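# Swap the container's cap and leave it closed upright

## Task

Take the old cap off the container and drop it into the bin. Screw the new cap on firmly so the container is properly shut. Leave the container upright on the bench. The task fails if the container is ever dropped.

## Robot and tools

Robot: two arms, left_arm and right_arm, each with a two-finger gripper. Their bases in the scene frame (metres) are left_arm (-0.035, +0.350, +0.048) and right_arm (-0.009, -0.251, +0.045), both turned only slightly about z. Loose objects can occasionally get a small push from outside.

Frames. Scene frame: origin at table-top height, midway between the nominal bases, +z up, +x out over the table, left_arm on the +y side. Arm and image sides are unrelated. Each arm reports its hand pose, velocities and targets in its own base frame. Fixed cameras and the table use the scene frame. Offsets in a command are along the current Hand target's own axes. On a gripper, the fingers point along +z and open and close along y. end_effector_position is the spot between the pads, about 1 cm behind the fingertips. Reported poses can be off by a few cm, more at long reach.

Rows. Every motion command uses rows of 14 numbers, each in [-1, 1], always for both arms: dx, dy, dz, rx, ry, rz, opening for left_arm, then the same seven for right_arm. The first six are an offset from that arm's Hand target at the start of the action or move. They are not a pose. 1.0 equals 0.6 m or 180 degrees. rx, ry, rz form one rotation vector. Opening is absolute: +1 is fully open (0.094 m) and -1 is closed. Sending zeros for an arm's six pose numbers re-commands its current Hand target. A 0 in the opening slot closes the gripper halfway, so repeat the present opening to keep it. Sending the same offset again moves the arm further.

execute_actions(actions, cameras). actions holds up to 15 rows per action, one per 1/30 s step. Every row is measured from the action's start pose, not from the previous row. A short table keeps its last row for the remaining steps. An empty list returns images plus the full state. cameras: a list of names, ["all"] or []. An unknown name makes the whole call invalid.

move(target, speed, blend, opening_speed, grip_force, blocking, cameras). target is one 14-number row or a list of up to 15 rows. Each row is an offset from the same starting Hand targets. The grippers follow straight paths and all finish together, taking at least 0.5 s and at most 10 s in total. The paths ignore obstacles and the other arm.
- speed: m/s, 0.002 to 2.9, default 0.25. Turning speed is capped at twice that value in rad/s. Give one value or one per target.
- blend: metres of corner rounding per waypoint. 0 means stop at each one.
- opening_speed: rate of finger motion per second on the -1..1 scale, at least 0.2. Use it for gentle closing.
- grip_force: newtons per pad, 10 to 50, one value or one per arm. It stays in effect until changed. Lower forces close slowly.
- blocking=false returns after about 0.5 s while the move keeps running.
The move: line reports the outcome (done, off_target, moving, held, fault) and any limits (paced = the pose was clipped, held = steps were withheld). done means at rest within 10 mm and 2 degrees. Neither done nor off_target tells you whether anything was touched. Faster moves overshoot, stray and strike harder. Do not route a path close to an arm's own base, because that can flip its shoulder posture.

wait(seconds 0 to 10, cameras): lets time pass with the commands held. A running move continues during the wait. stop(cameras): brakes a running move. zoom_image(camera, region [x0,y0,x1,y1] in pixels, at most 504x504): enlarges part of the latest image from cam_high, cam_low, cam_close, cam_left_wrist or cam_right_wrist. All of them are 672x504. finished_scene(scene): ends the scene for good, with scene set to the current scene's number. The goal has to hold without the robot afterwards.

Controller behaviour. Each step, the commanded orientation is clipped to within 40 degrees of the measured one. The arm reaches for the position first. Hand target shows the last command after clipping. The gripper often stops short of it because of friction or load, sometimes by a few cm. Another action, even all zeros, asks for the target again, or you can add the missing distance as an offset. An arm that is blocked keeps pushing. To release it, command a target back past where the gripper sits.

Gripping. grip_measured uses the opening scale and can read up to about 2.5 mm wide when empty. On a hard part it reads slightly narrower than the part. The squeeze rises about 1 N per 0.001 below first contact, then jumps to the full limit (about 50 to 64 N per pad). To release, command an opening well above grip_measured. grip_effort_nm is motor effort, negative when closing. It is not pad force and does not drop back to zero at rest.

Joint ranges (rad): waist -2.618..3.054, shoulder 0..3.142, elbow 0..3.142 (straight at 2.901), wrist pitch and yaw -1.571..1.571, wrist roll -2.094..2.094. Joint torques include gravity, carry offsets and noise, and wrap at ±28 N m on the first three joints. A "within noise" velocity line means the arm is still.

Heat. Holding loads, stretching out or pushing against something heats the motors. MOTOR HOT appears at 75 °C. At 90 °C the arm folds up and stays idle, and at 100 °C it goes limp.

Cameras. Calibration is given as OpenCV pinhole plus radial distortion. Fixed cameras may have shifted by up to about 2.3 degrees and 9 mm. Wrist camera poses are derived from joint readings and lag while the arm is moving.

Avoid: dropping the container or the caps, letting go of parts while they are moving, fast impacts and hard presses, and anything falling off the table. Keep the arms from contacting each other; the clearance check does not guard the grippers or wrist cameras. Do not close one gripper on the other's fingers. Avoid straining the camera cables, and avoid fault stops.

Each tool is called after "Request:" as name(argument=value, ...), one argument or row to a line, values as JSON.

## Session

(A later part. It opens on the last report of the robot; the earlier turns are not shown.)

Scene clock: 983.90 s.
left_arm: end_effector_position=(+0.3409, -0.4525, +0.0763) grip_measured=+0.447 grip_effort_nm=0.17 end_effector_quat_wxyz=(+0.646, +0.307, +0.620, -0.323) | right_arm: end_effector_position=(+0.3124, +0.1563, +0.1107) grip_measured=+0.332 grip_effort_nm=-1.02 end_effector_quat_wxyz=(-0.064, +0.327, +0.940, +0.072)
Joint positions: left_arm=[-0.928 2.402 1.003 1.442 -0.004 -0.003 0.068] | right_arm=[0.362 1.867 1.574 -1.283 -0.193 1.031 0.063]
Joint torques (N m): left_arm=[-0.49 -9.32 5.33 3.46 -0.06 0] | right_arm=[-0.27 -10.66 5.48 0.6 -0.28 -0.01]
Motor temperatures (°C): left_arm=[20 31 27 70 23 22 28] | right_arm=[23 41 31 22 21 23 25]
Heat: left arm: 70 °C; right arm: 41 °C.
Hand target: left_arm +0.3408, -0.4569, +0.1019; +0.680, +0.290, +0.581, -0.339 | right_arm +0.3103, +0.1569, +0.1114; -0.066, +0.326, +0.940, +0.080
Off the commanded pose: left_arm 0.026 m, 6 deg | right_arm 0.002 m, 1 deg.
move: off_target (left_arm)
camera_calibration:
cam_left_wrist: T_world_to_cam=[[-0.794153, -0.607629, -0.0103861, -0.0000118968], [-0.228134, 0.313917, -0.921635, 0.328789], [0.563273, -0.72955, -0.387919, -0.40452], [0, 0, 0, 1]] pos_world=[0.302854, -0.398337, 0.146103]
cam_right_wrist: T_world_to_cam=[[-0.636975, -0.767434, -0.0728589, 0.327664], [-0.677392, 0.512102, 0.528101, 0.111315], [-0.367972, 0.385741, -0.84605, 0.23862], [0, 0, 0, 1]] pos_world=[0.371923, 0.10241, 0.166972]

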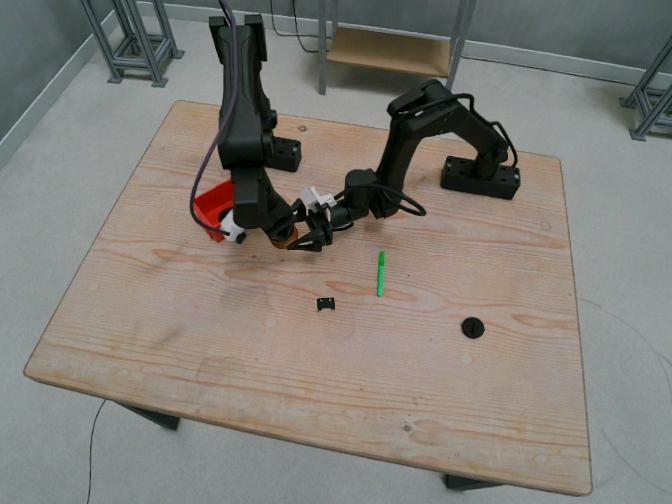

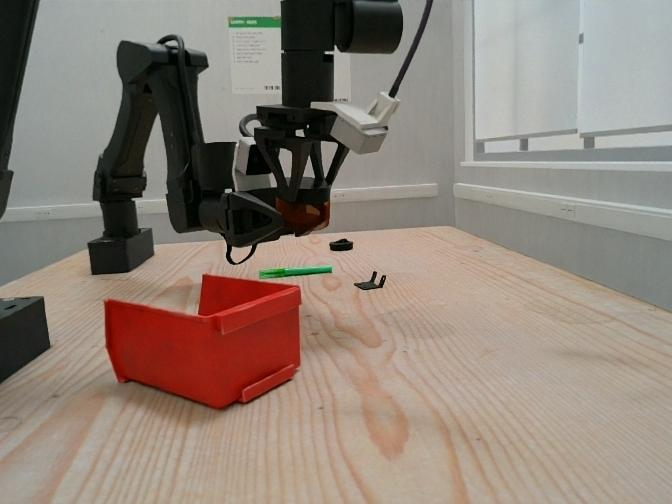

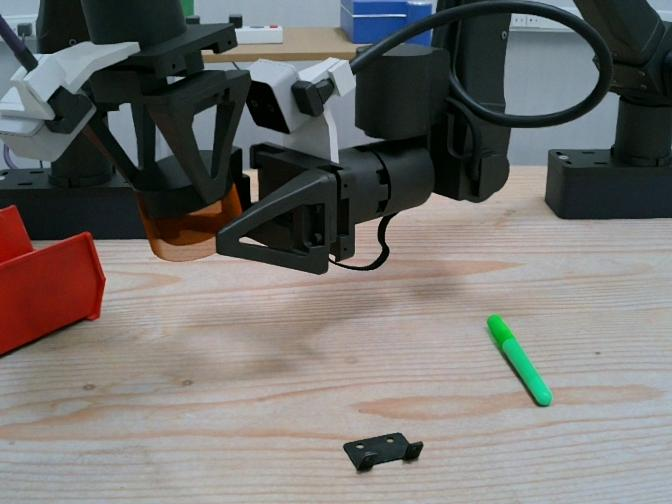

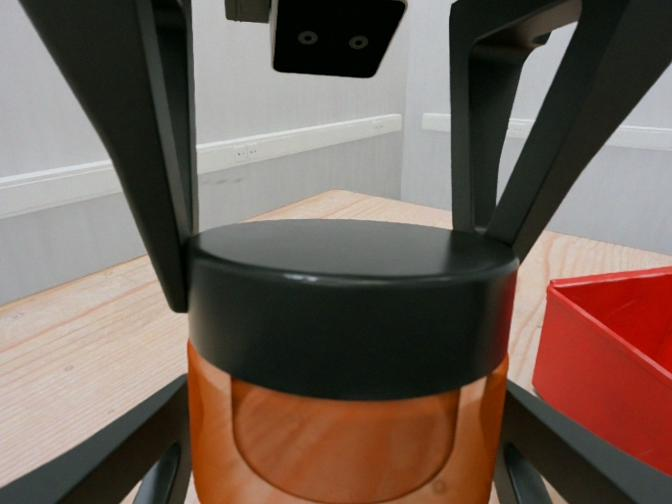

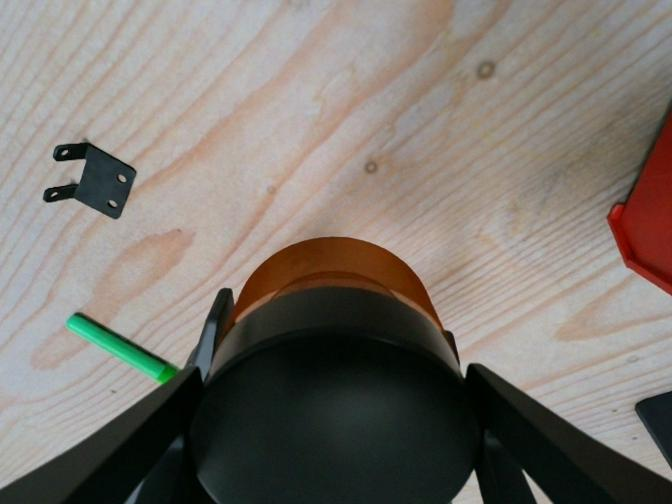

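Request:
move(
  target=[0,0,0,0,0,0,0.9,0,0,0,0,0,0,0.2],
  speed=0.2,
  opening_speed=0.4,
)

Request:
move(
  target=[0,0,0,0,0,0,0.9,0.0103,0.0062,-0.0572,0,0,0,0.2],
  speed=0.05,
  cameras=["cam_low","cam_close","cam_left_wrist"],
)

Scene clock: 987.27 s.
left_arm: end_effector_position=(+0.3409, -0.4525, +0.0763) grip_measured=+0.897 grip_effort_nm=0.17 end_effector_quat_wxyz=(+0.646, +0.307, +0.620, -0.323) | right_arm: end_effector_position=(+0.3124, +0.1563, +0.1107) grip_measured=+0.332 grip_effort_nm=-1.02 end_effector_quat_wxyz=(-0.064, +0.327, +0.940, +0.072)
Joint positions: left_arm=[-0.928 2.402 1.003 1.442 -0.004 -0.003 0.089] | right_arm=[0.362 1.867 1.574 -1.283 -0.193 1.031 0.063]
Joint torques (N m): left_arm=[-0.53 -9.31 5.56 3.46 -0.11 -0.03] | right_arm=[-0.25 -10.66 5.49 0.61 -0.28 0]
Motor temperatures (°C): left_arm=[20 31 27 70 23 22 28] | right_arm=[23 41 31 22 21 23 25]
Heat: left arm: 70 °C; right arm: 41 °C.
Hand target: left_arm +0.3408, -0.4569, +0.1019; +0.680, +0.290, +0.581, -0.339 | right_arm +0.3103, +0.1569, +0.1114; -0.066, +0.326, +0.940, +0.080
Off the commanded pose: left_arm 0.026 m, 6 deg | right_arm 0.002 m, 1 deg.
move: off_target (left_arm)

Scene clock: 988.60 s.
left_arm: end_effector_position=(+0.3409, -0.4525, +0.0763) grip_measured=+0.897 grip_effort_nm=0.17 end_effector_quat_wxyz=(+0.646, +0.307, +0.620, -0.323) | right_arm: end_effector_position=(+0.3057, +0.1538, +0.1315) grip_measured=+0.332 grip_effort_nm=-1.02 end_effector_quat_wxyz=(-0.075, +0.328, +0.939, +0.063)
Joint positions: left_arm=[-0.928 2.402 1.003 1.442 -0.004 -0.003 0.089] | right_arm=[0.362 1.867 1.656 -1.395 -0.193 1.031 0.063]
Joint torques (N m): left_arm=[-0.54 -9.37 5.45 3.41 -0.13 0.1] | right_arm=[-0.27 -10.67 10.59 0.34 -0.27 0]
Motor temperatures (°C): left_arm=[20 31 27 70 23 22 28] | right_arm=[23 41 31 22 21 23 25]
Heat: left arm: 70 °C; right arm: 41 °C.
Hand target: left_arm +0.3408, -0.4569, +0.1019; +0.680, +0.290, +0.581, -0.339 | right_arm +0.3103, +0.1569, +0.1464; -0.066, +0.326, +0.940, +0.080
Off the commanded pose: left_arm 0.026 m, 6 deg | right_arm 0.016 m, 2 deg.
move: off_target (left_arm, right_arm)
camera_calibration:
cam_left_wrist: T_world_to_cam=[[-0.794153, -0.607629, -0.0103861, -0.0000118968], [-0.228134, 0.313917, -0.921635, 0.328789], [0.563273, -0.72955, -0.387919, -0.40452], [0, 0, 0, 1]] pos_world=[0.302854, -0.398337, 0.146103]
Images, in order (width x height): cam_low 672x504, cam_close 672x504, cam_left_wrist 672x504.

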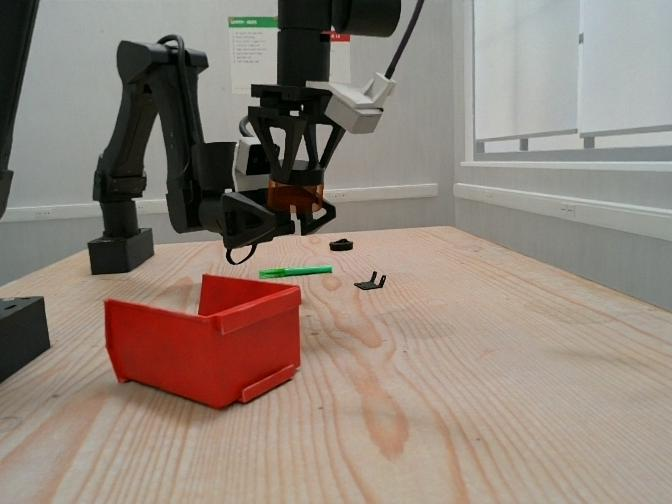

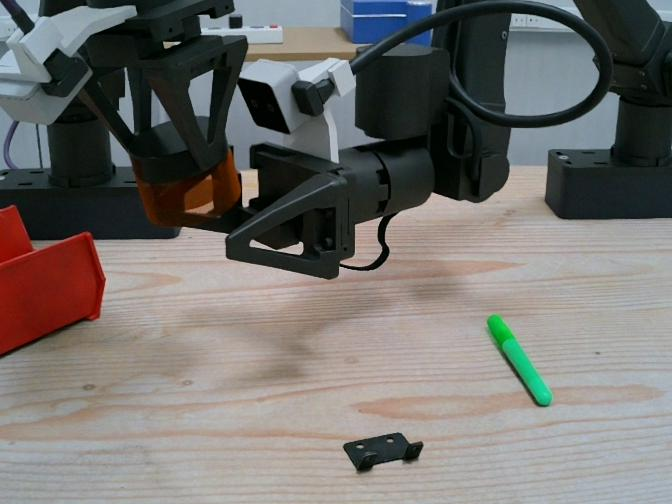

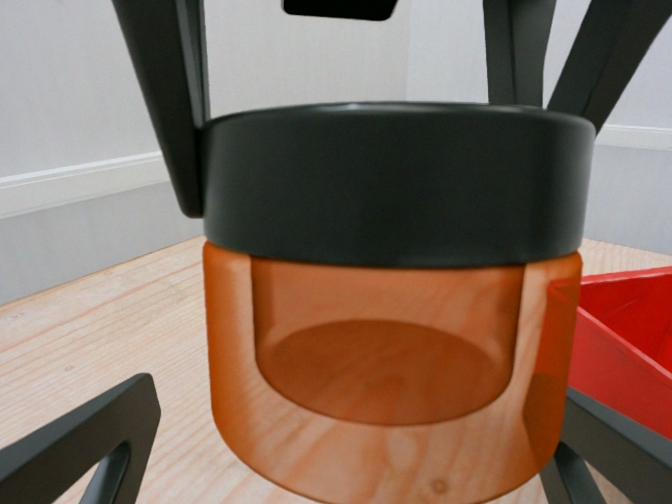

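Request:
move(
  target=[0,0,0,0,0,0,0.9,-0.1925,-0.0385,-0.0388,0,0,0,0.2],
  speed=0.12,
  cameras=["cam_low","cam_close","cam_right_wrist","cam_high"],
)

Scene clock: 991.30 s.
left_arm: end_effector_position=(+0.3409, -0.4525, +0.0763) grip_measured=+0.897 grip_effort_nm=0.17 end_effector_quat_wxyz=(+0.646, +0.307, +0.620, -0.323) | right_arm: end_effector_position=(+0.3833, +0.0629, +0.1415) grip_measured=+0.332 grip_effort_nm=-1.02 end_effector_quat_wxyz=(-0.069, +0.331, +0.938, +0.077)
Joint positions: left_arm=[-0.928 2.402 1.003 1.442 -0.004 -0.003 0.089] | right_arm=[0.069 2.107 2.036 -1.566 -0.197 0.74 0.063]
Joint torques (N m): left_arm=[-0.61 -9.55 5.68 3.46 -0.13 0.06] | right_arm=[0.32 -10.48 10.5 0.23 -0.14 0]
Motor temperatures (°C): left_arm=[20 31 27 71 23 22 27] | right_arm=[23 41 31 22 21 23 25]
Heat: left arm: 71 °C; right arm: 41 °C.
Hand target: left_arm +0.3408, -0.4569, +0.1019; +0.680, +0.290, +0.581, -0.339 | right_arm +0.3874, +0.0649, +0.1464; -0.066, +0.326, +0.940, +0.080
Off the commanded pose: left_arm 0.026 m, 6 deg | right_arm 0.007 m, 1 deg.
move: off_target (left_arm)
camera_calibration:
cam_right_wrist: T_world_to_cam=[[-0.642819, -0.762129, -0.0770892, 0.305953], [-0.669774, 0.510364, 0.539381, 0.186606], [-0.371734, 0.398357, -0.838526, 0.326328], [0, 0, 0, 1]] pos_world=[0.442963, 0.0079438, 0.196568]
Images, in order (width x height): cam_high 672x504, cam_low 672x504, cam_close 672x504, cam_right_wrist 672x504.

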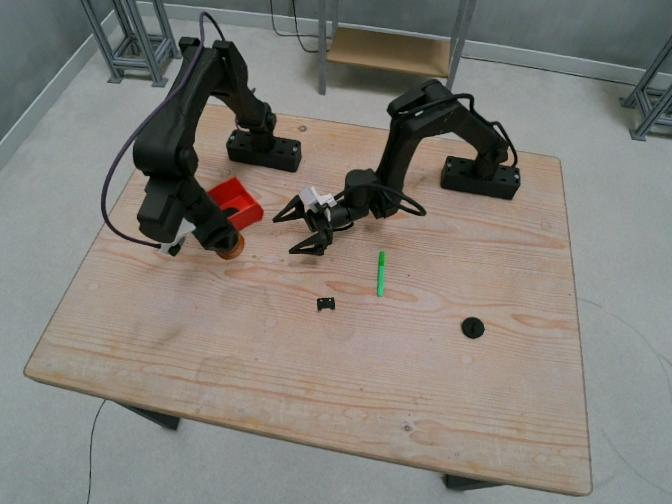

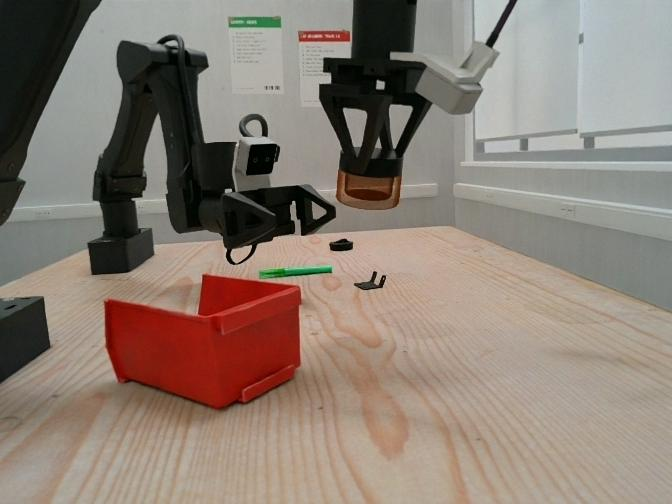

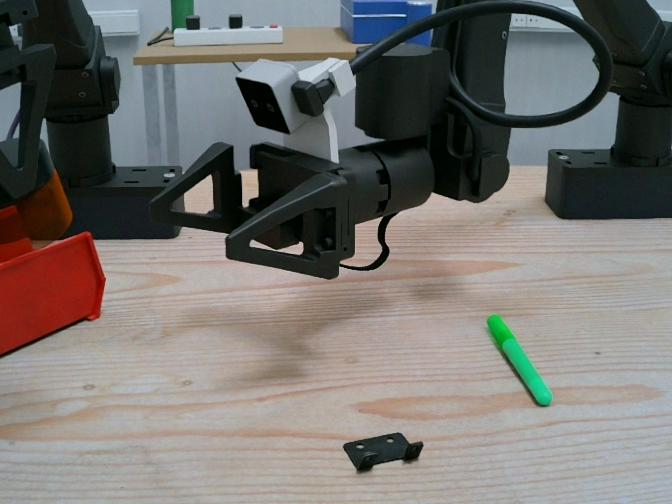

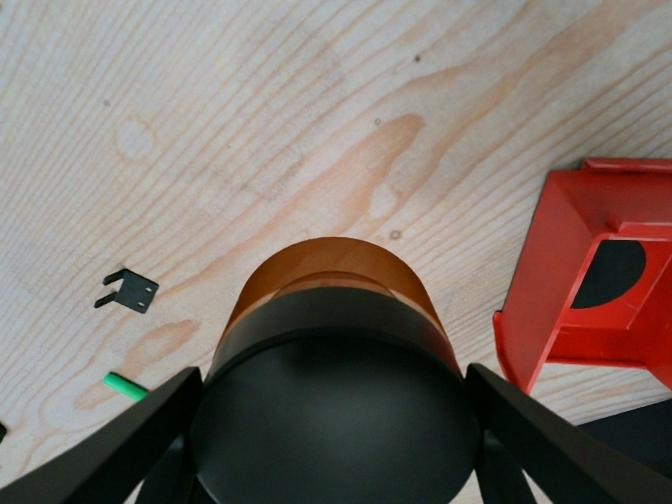

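Request:
move(
  target=[0.0413,0.0043,-0.0123,0,0.035,0,0.9,-0.0018,0.079,0.0083,0.0253,-0.0374,0.0004,0.2],
  speed=0.12,
  cameras=["cam_low","cam_close","cam_high","cam_right_wrist"],
)

Request:
zoom_image(
  camera="cam_low",
  region=[340, 100, 480, 240],
)

Scene clock: 996.57 s.
left_arm: end_effector_position=(+0.3410, -0.4526, +0.0732) grip_measured=+0.897 grip_effort_nm=0.17 end_effector_quat_wxyz=(+0.642, +0.309, +0.624, -0.321) | right_arm: end_effector_position=(+0.4118, +0.1034, +0.1421) grip_measured=+0.332 grip_effort_nm=-1.02 end_effector_quat_wxyz=(-0.017, +0.325, +0.945, +0.035)
Joint positions: left_arm=[-0.928 2.402 1.003 1.43 -0.004 -0.003 0.089] | right_arm=[0.211 2.214 2.223 -1.573 -0.078 0.875 0.063]
Joint torques (N m): left_arm=[0.25 -10.59 3.73 2.45 -0.03 0.02] | right_arm=[-0.08 -11.38 10.63 0.42 0.11 0.12]
Motor temperatures (°C): left_arm=[20 31 27 70 23 22 27] | right_arm=[23 40 32 22 21 23 25]
Heat: left arm: 70 °C; right arm: 40 °C.
Hand target: left_arm +0.3408, -0.4526, +0.0762; +0.647, +0.308, +0.618, -0.323 | right_arm +0.4175, +0.1020, +0.1465; -0.024, +0.328, +0.944, +0.023
Off the commanded pose: left_arm 0.003 m, 1 deg | right_arm 0.007 m, 2 deg.
joint sent to its limit (right arm) — joint 4 (wrist pitch), lower limit. The joint targets still meet the commanded pose.
move: done
camera_calibration:
cam_right_wrist: T_world_to_cam=[[-0.629712, -0.776025, -0.0353356, 0.345321], [-0.710942, 0.557373, 0.428833, 0.212464], [-0.31309, 0.295163, -0.902693, 0.317016], [0, 0, 0, 1]] pos_world=[0.467757, 0.0559849, 0.207259]
Images, in order (width x height): cam_high 672x504, cam_low 672x504, cam_close 672x504, cam_right_wrist 672x504.

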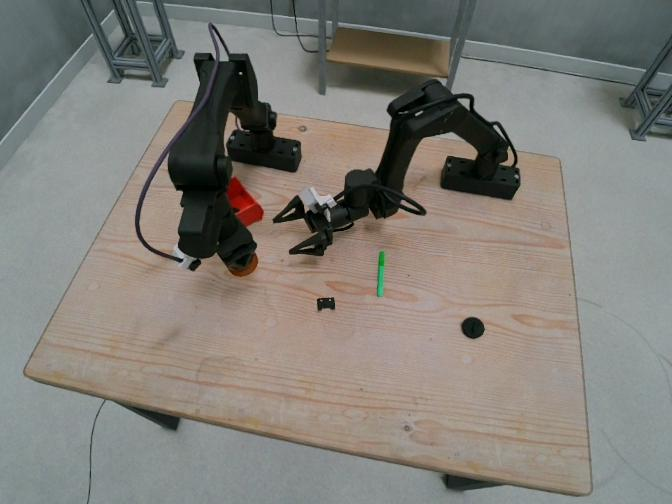

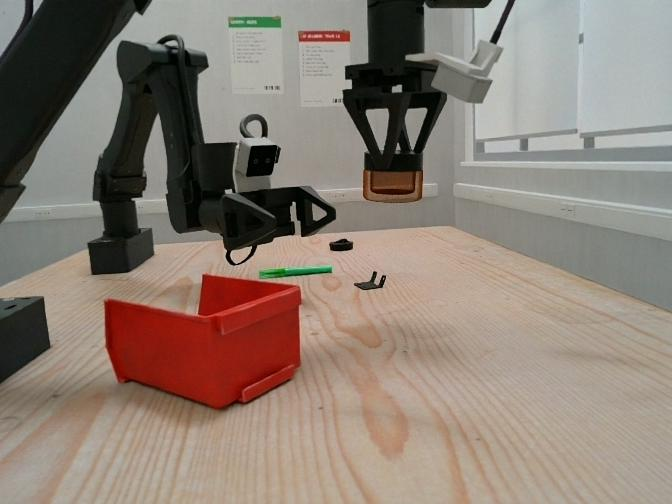

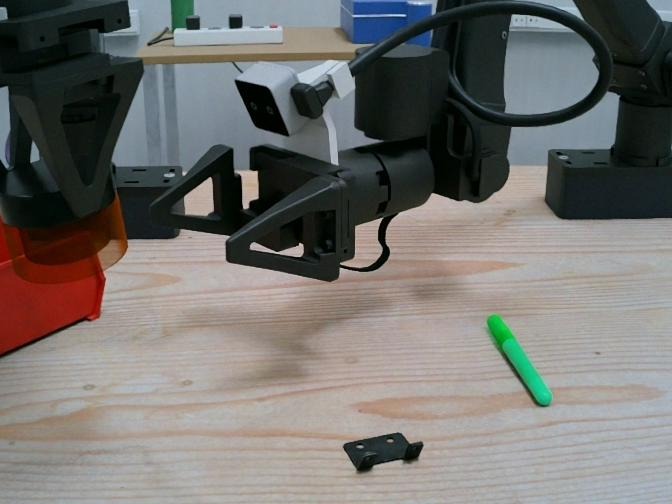

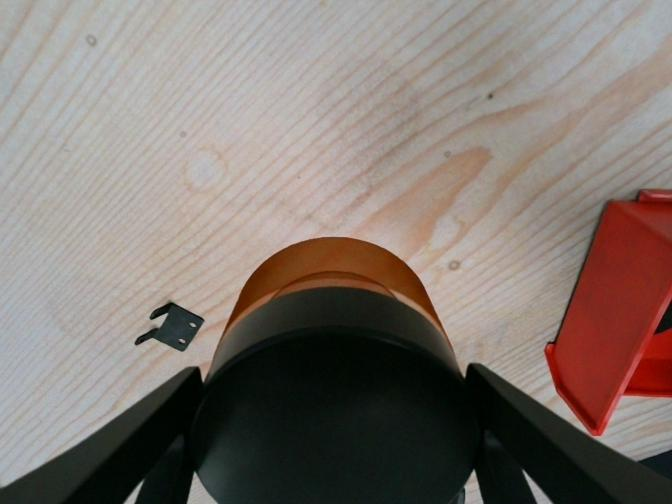

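Scaled by 3.600 from the camera's 672x504 image, which has a finer 960x720 frame.

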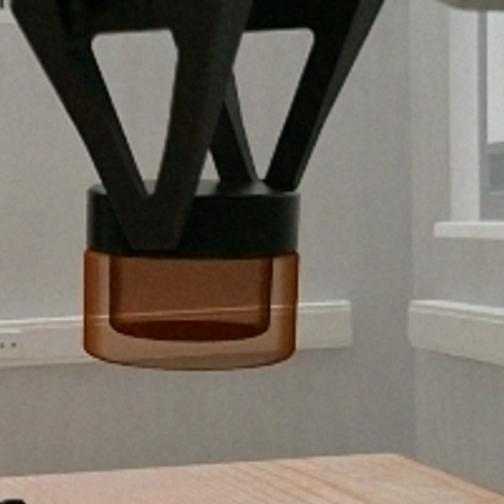

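Request:
zoom_image(
  camera="cam_close",
  region=[0, 150, 140, 290],
)

Request:
zoom_image(
  camera="cam_low",
  region=[355, 140, 435, 220],
)

Scaled by 3.600 from the camera's 672x504 image, which has a finer 960x720 frame.

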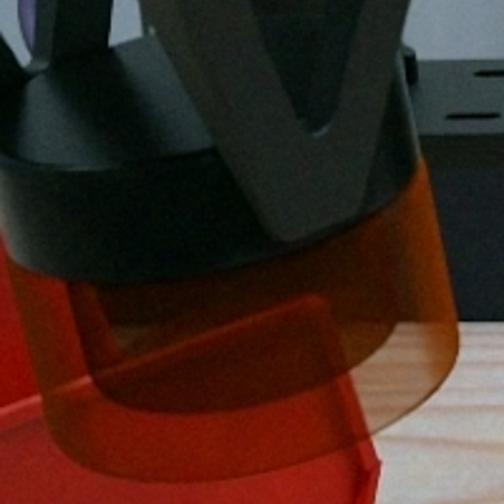

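Scaled by 6.300 from the camera's 672x504 image, which has a finer 960x720 frame.

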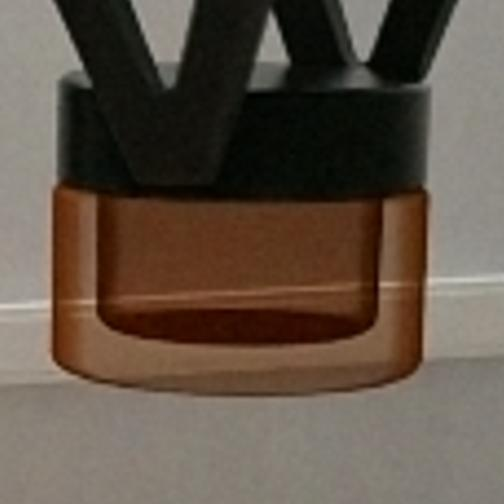

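Request:
move(
  target=[0,0,0,0,0,0,0.9,-0.0070,-0.0032,0.1165,0.0188,-0.0331,0.0002,0.2],
  speed=0.12,
  cameras=["cam_low","cam_close","cam_high"],
)

Request:
zoom_image(
  camera="cam_low",
  region=[345, 180, 445, 280],
)

Request:
zoom_image(
  camera="cam_close",
  region=[0, 180, 140, 320],
)

Scene clock: 1004.93 s.
left_arm: end_effector_position=(+0.3410, -0.4526, +0.0732) grip_measured=+0.897 grip_effort_nm=0.17 end_effector_quat_wxyz=(+0.642, +0.309, +0.624, -0.321) | right_arm: end_effector_position=(+0.4157, +0.1035, +0.0770) grip_measured=+0.332 grip_effort_nm=-1.02 end_effector_quat_wxyz=(+0.006, +0.327, +0.945, -0.017)
Joint positions: left_arm=[-0.928 2.402 1.003 1.43 -0.004 -0.003 0.089] | right_arm=[0.257 2.214 1.964 -1.329 0.035 0.922 0.063]
Joint torques (N m): left_arm=[-0.09 -10.28 3.55 2.44 -0.07 0.07] | right_arm=[0.29 -13.34 5.91 0.64 0.23 0.11]
Motor temperatures (°C): left_arm=[20 32 27 67 23 22 27] | right_arm=[23 40 32 22 21 22 25]
Heat: left arm: 67 °C; right arm: 40 °C.
Hand target: left_arm +0.3408, -0.4526, +0.0762; +0.647, +0.308, +0.618, -0.323 | right_arm +0.4175, +0.1019, +0.0764; +0.016, +0.328, +0.944, -0.022
Off the commanded pose: left_arm 0.003 m, 1 deg | right_arm 0.002 m, 1 deg.
move: done
Images, in order (width x height): cam_high 672x504, cam_low 672x504, cam_close 672x504.

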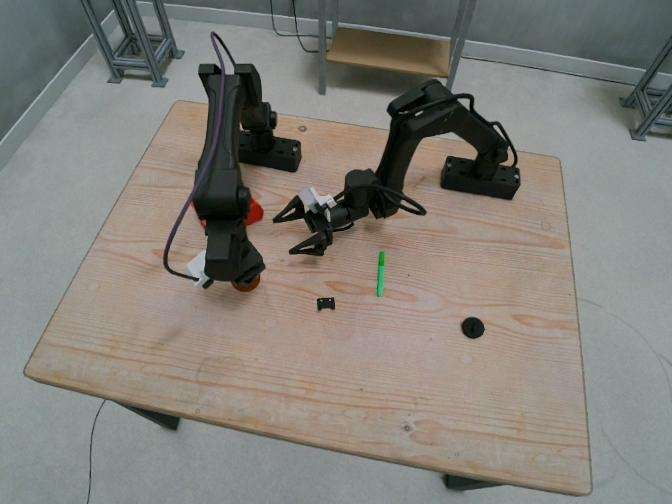

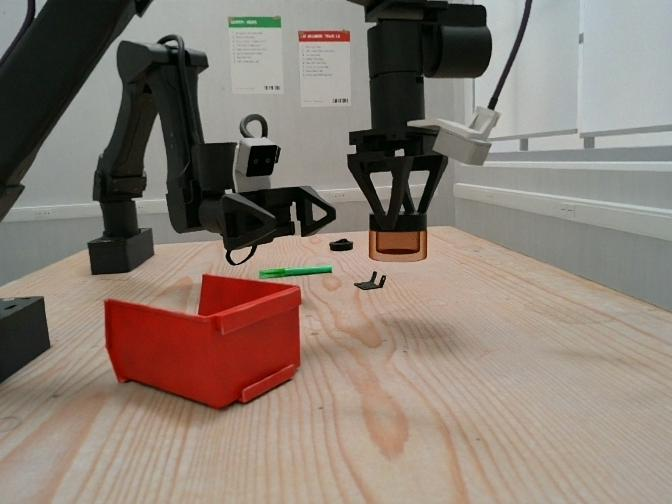

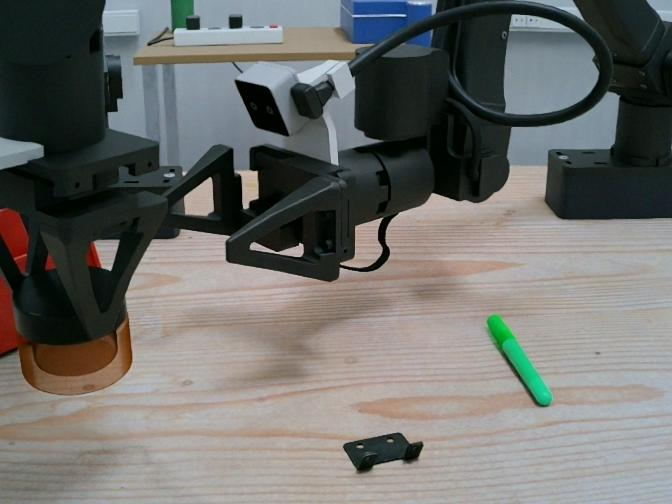

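Scaled by 5.040 from the camera's 672x504 image, which has a finer 960x720 frame.

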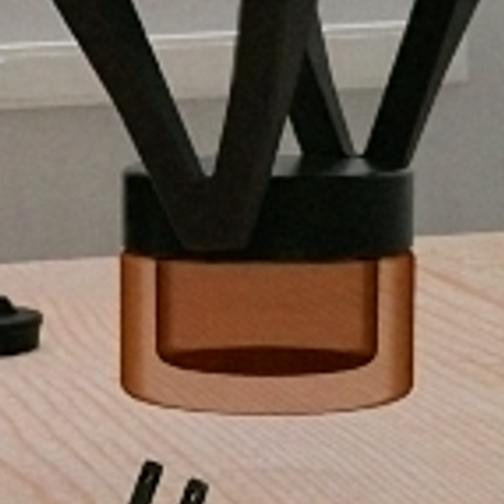

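Scaled by 3.600 from the camera's 672x504 image, which has a finer 960x720 frame.

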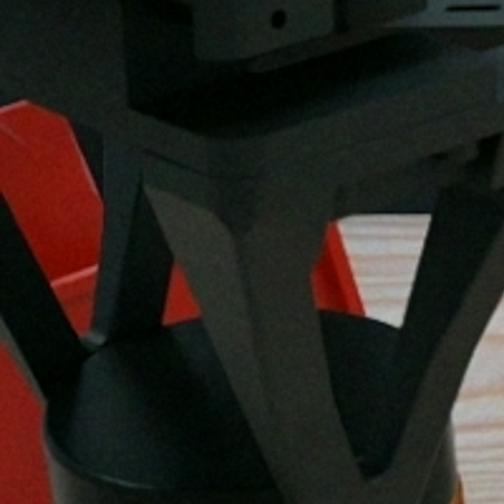

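Request:
zoom_image(
  camera="cam_close",
  region=[0, 260, 150, 410],
)

Scaled by 3.360 from the camera's 672x504 image, which has a finer 960x720 frame.

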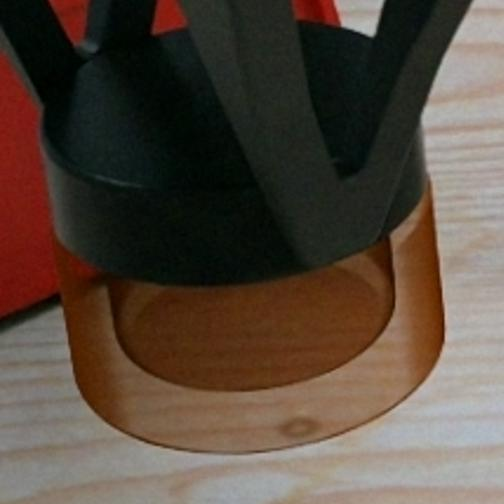

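Request:
move(
  target=[0,0,0,0,0,0,0.9,0.0041,0.0029,0.0915,-0.0102,-0.0073,0.0007,0.2],
  speed=0.1,
  cameras=["cam_low","cam_close"],
)

Request:
zoom_image(
  camera="cam_low",
  region=[350, 220, 450, 320],
)

Request:
zoom_image(
  camera="cam_close",
  region=[0, 300, 150, 450],
)

Scene clock: 1009.53 s.
left_arm: end_effector_position=(+0.3410, -0.4526, +0.0732) grip_measured=+0.897 grip_effort_nm=0.17 end_effector_quat_wxyz=(+0.642, +0.309, +0.624, -0.321) | right_arm: end_effector_position=(+0.4140, +0.1030, +0.0169) grip_measured=+0.332 grip_effort_nm=-1.02 end_effector_quat_wxyz=(+0.017, +0.327, +0.945, -0.010)
Joint positions: left_arm=[-0.928 2.402 1.003 1.43 -0.004 -0.003 0.089] | right_arm=[0.257 2.214 1.723 -1.064 0.036 0.923 0.063]
Joint torques (N m): left_arm=[-0.02 -10.36 3.67 2.49 -0.02 0.03] | right_arm=[0.27 -14.23 5.86 0.74 0.2 0.11]
Motor temperatures (°C): left_arm=[20 32 27 65 23 22 27] | right_arm=[23 41 32 22 21 22 25]
Heat: left arm: 65 °C; right arm: 41 °C.
Hand target: left_arm +0.3408, -0.4526, +0.0762; +0.647, +0.308, +0.618, -0.323 | right_arm +0.4175, +0.1020, +0.0214; +0.032, +0.329, +0.944, -0.010
Off the commanded pose: left_arm 0.003 m, 1 deg | right_arm 0.006 m, 2 deg.
move: done
Images, in order (width x height): cam_low 672x504, cam_close 672x504.

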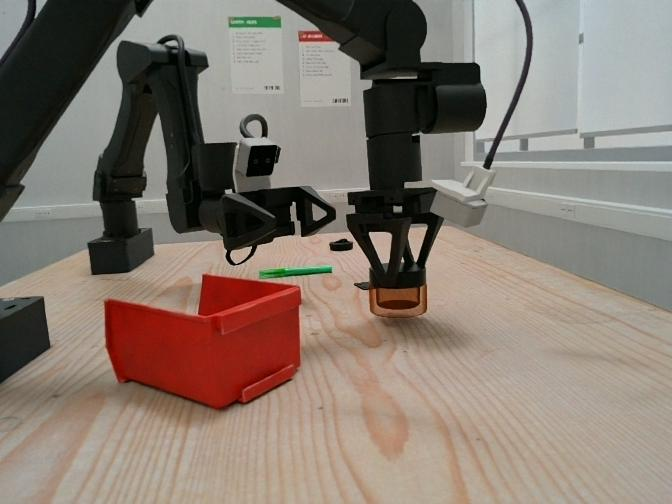

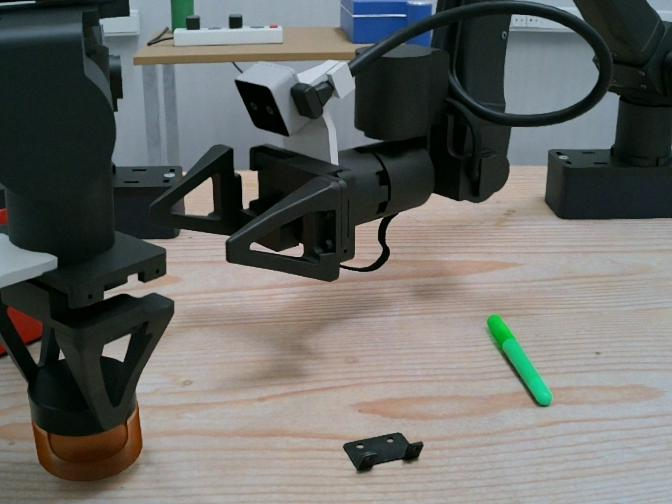

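Scaled by 5.040 from the camera's 672x504 image, which has a finer 960x720 frame.

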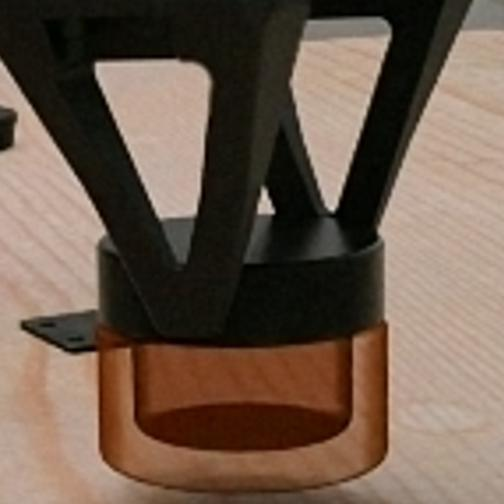

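Scaled by 3.360 from the camera's 672x504 image, which has a finer 960x720 frame.

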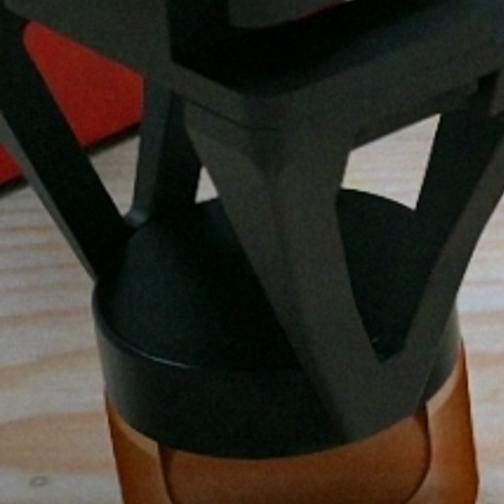

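Request:
zoom_image(
  camera="cam_low",
  region=[220, 5, 370, 115],
)

Request:
zoom_image(
  camera="cam_low",
  region=[430, 0, 540, 240],
)

Request:
zoom_image(
  camera="cam_close",
  region=[0, 360, 160, 504],
)

Scaled by 3.360 from the camera's 672x504 image, which has a finer 960x720 frame.

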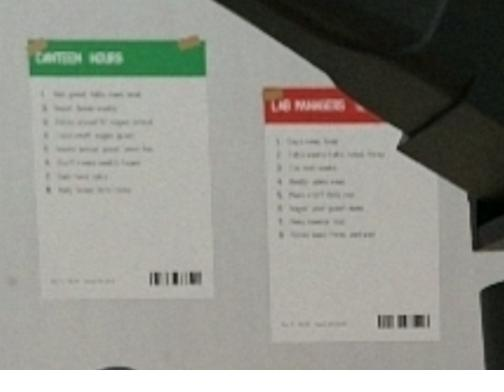

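Scaled by 2.100 from the camera's 672x504 image, which has a finer 960x720 frame.

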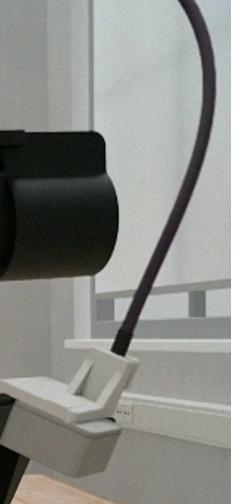

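Scaled by 3.150 from the camera's 672x504 image, which has a finer 960x720 frame.

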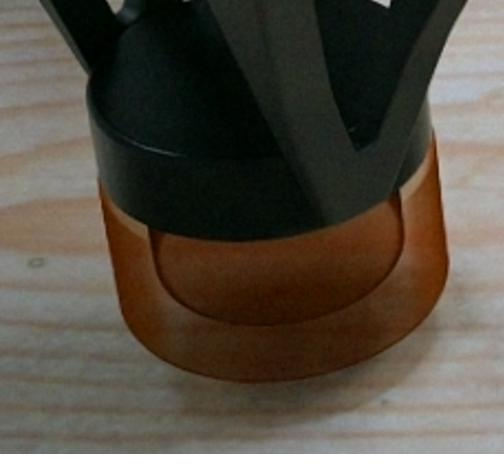

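Request:
move(
  target=[0,0,0,0,0,0,0.9,0,0,0.0133,-0.003,-0.0025,0,0.2],
  speed=0.03,
  cameras=["cam_low","cam_close"],
)

Request:
zoom_image(
  camera="cam_low",
  region=[350, 240, 450, 340],
)

Request:
zoom_image(
  camera="cam_close",
  region=[0, 360, 160, 504],
)

Scene clock: 1014.93 s.
left_arm: end_effector_position=(+0.3410, -0.4526, +0.0732) grip_measured=+0.897 grip_effort_nm=0.17 end_effector_quat_wxyz=(+0.642, +0.309, +0.624, -0.321) | right_arm: end_effector_position=(+0.4141, +0.1030, +0.0082) grip_measured=+0.332 grip_effort_nm=-1.02 end_effector_quat_wxyz=(+0.021, +0.327, +0.945, -0.008)
Joint positions: left_arm=[-0.928 2.402 1.003 1.43 -0.004 -0.003 0.089] | right_arm=[0.257 2.214 1.687 -1.018 0.036 0.923 0.063]
Joint torques (N m): left_arm=[-0.17 -10.5 3.62 2.45 -0.06 0.03] | right_arm=[0.21 -14.43 5.78 0.73 0.21 0.11]
Motor temperatures (°C): left_arm=[20 32 27 64 23 22 27] | right_arm=[23 42 32 22 21 22 25]
Heat: left arm: 64 °C; right arm: 42 °C.
Hand target: left_arm +0.3408, -0.4526, +0.0762; +0.647, +0.308, +0.618, -0.323 | right_arm +0.4180, +0.1017, +0.0135; +0.037, +0.329, +0.944, -0.007
Off the commanded pose: left_arm 0.003 m, 1 deg | right_arm 0.007 m, 2 deg.
move: done
Images, in order (width x height): cam_low 672x504, cam_close 672x504.

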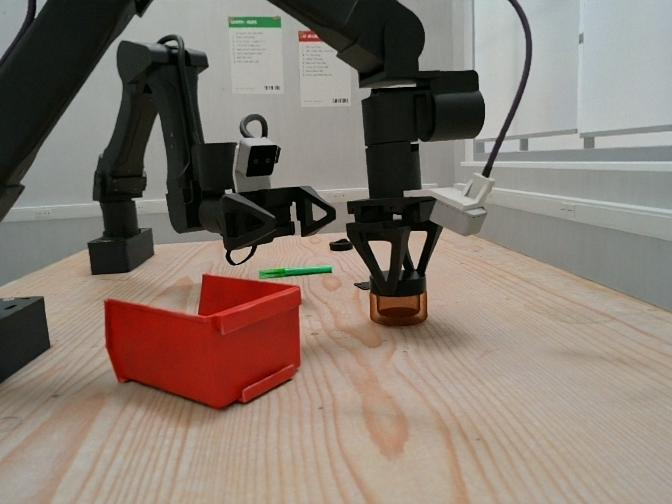

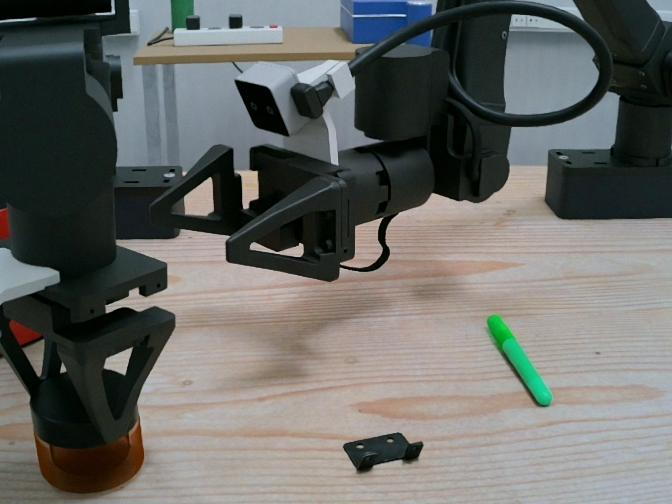

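Scaled by 5.040 from the camera's 672x504 image, which has a finer 960x720 frame.

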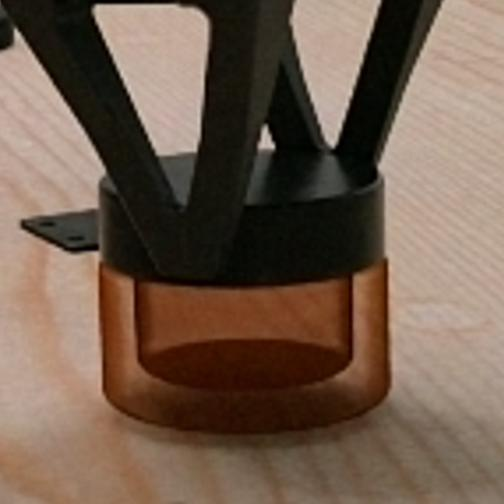

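Scaled by 3.150 from the camera's 672x504 image, which has a finer 960x720 frame.

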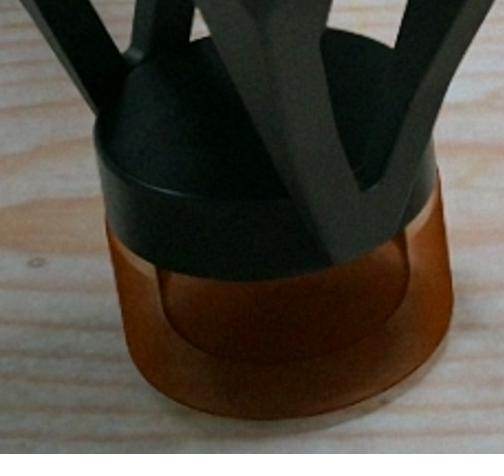

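Request:
move(
  target=[0,0,0,0,0,0,0.9,0,0,0.0083,0,0,0,0.2],
  speed=0.015,
  cameras=["cam_low","cam_close"],
)

Request:
zoom_image(
  camera="cam_low",
  region=[350, 240, 450, 340],
)

Request:
zoom_image(
  camera="cam_close",
  region=[0, 360, 160, 504],
)

Scene clock: 1016.53 s.
left_arm: end_effector_position=(+0.3410, -0.4526, +0.0732) grip_measured=+0.897 grip_effort_nm=0.17 end_effector_quat_wxyz=(+0.642, +0.309, +0.624, -0.321) | right_arm: end_effector_position=(+0.4148, +0.1032, +0.0058) grip_measured=+0.332 grip_effort_nm=-1.02 end_effector_quat_wxyz=(+0.023, +0.327, +0.945, -0.006)
Joint positions: left_arm=[-0.928 2.402 1.003 1.43 -0.004 -0.003 0.089] | right_arm=[0.257 2.214 1.677 -1.002 0.036 0.923 0.063]
Joint torques (N m): left_arm=[0.02 -10.37 3.79 2.47 -0.03 0] | right_arm=[0.16 -13.78 5.78 0.76 0.23 0.1]
Motor temperatures (°C): left_arm=[20 32 26 64 23 22 27] | right_arm=[23 42 32 22 21 22 25]
Heat: left arm: 64 °C; right arm: 42 °C.
Hand target: left_arm +0.3408, -0.4526, +0.0762; +0.647, +0.308, +0.618, -0.323 | right_arm +0.4183, +0.1015, +0.0085; +0.037, +0.329, +0.944, -0.007
Off the commanded pose: left_arm 0.003 m, 1 deg | right_arm 0.005 m, 2 deg.
move: done
Images, in order (width x height): cam_low 672x504, cam_close 672x504.

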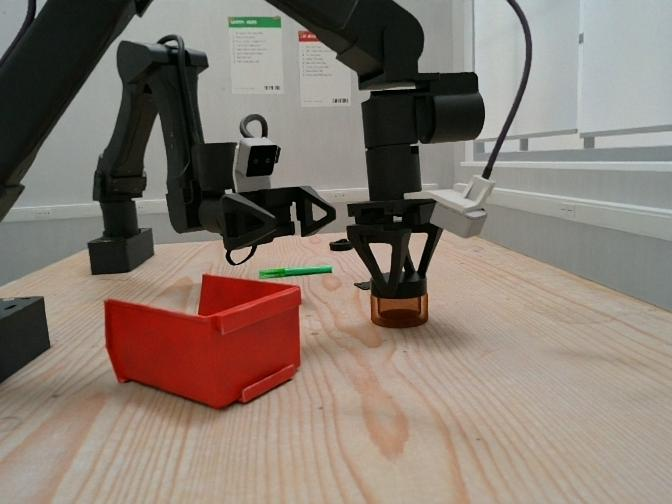

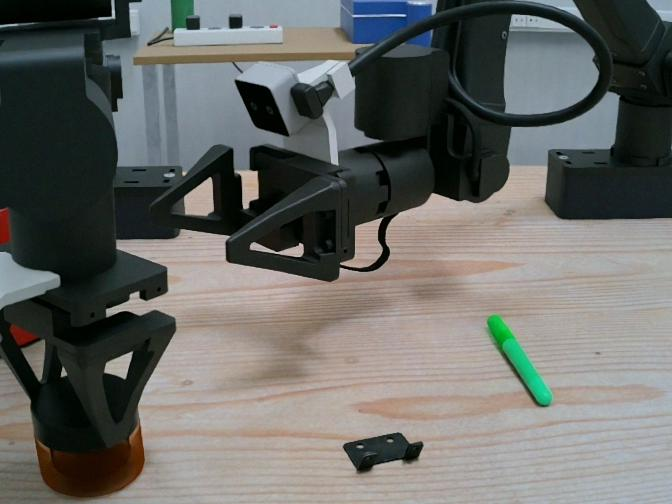

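Scaled by 5.040 from the camera's 672x504 image, which has a finer 960x720 frame.

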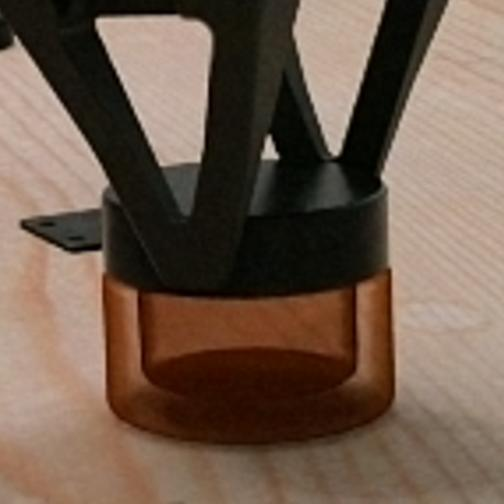

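Scaled by 3.150 from the camera's 672x504 image, which has a finer 960x720 frame.

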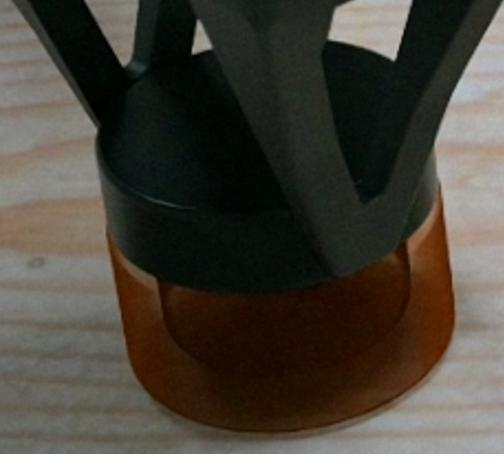

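Request:
move(
  target=[0,0,0,0,0,0,0.9,0,0,0.0083,0,0,0,0.2],
  speed=0.015,
  cameras=["cam_low","cam_close"],
)

Request:
zoom_image(
  camera="cam_low",
  region=[350, 240, 450, 340],
)

Request:
zoom_image(
  camera="cam_close",
  region=[0, 360, 160, 504],
)

Scene clock: 1018.00 s.
left_arm: end_effector_position=(+0.3410, -0.4526, +0.0732) grip_measured=+0.897 grip_effort_nm=0.17 end_effector_quat_wxyz=(+0.642, +0.309, +0.624, -0.321) | right_arm: end_effector_position=(+0.4162, +0.1035, +0.0046) grip_measured=+0.332 grip_effort_nm=-1.02 end_effector_quat_wxyz=(+0.026, +0.327, +0.945, -0.004)
Joint positions: left_arm=[-0.928 2.402 1.003 1.43 -0.004 -0.003 0.089] | right_arm=[0.257 2.214 1.672 -0.989 0.036 0.923 0.063]
Joint torques (N m): left_arm=[0.13 -10.39 3.69 2.46 -0.05 0.06] | right_arm=[0.09 -13.19 5.48 0.82 0.21 0.09]
Motor temperatures (°C): left_arm=[20 32 26 63 23 22 27] | right_arm=[23 42 32 22 21 22 25]
Heat: left arm: 63 °C; right arm: 42 °C.
Hand target: left_arm +0.3408, -0.4526, +0.0762; +0.647, +0.308, +0.618, -0.323 | right_arm +0.4186, +0.1013, +0.0035; +0.037, +0.329, +0.944, -0.007
Off the commanded pose: left_arm 0.003 m, 1 deg | right_arm 0.003 m, 1 deg.
move: done
Images, in order (width x height): cam_low 672x504, cam_close 672x504.

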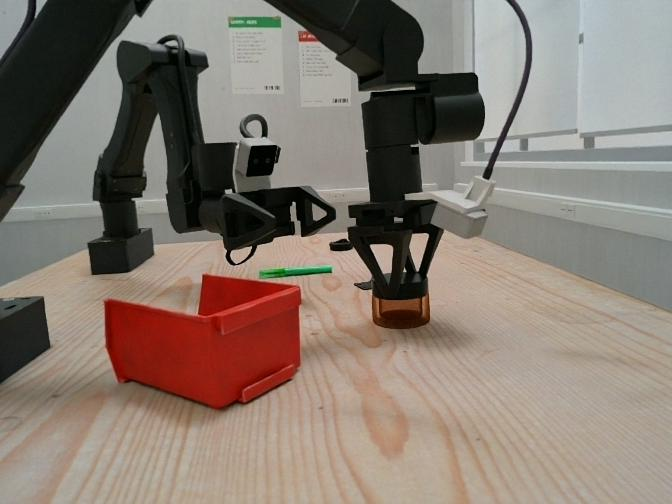

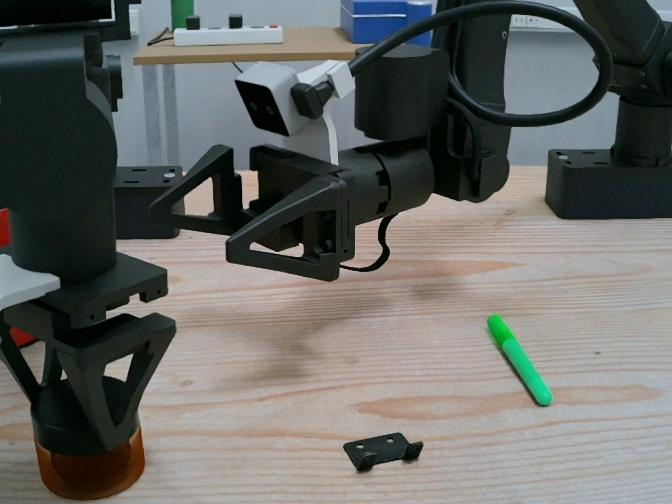

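Scaled by 5.040 from the camera's 672x504 image, which has a finer 960x720 frame.

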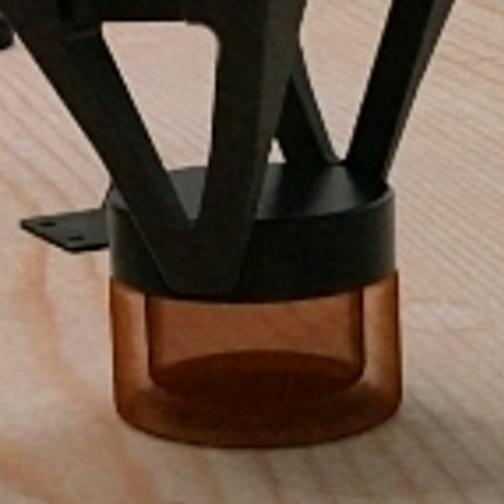

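Scaled by 3.150 from the camera's 672x504 image, which has a finer 960x720 frame.

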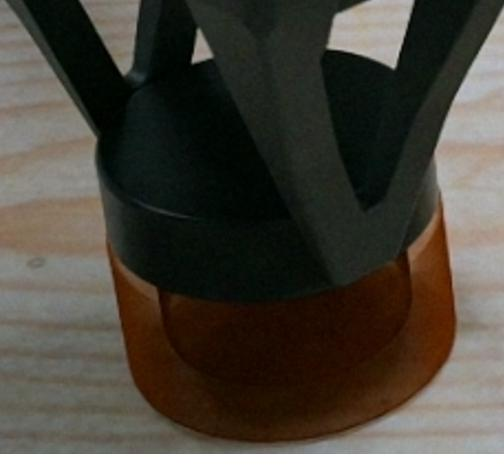

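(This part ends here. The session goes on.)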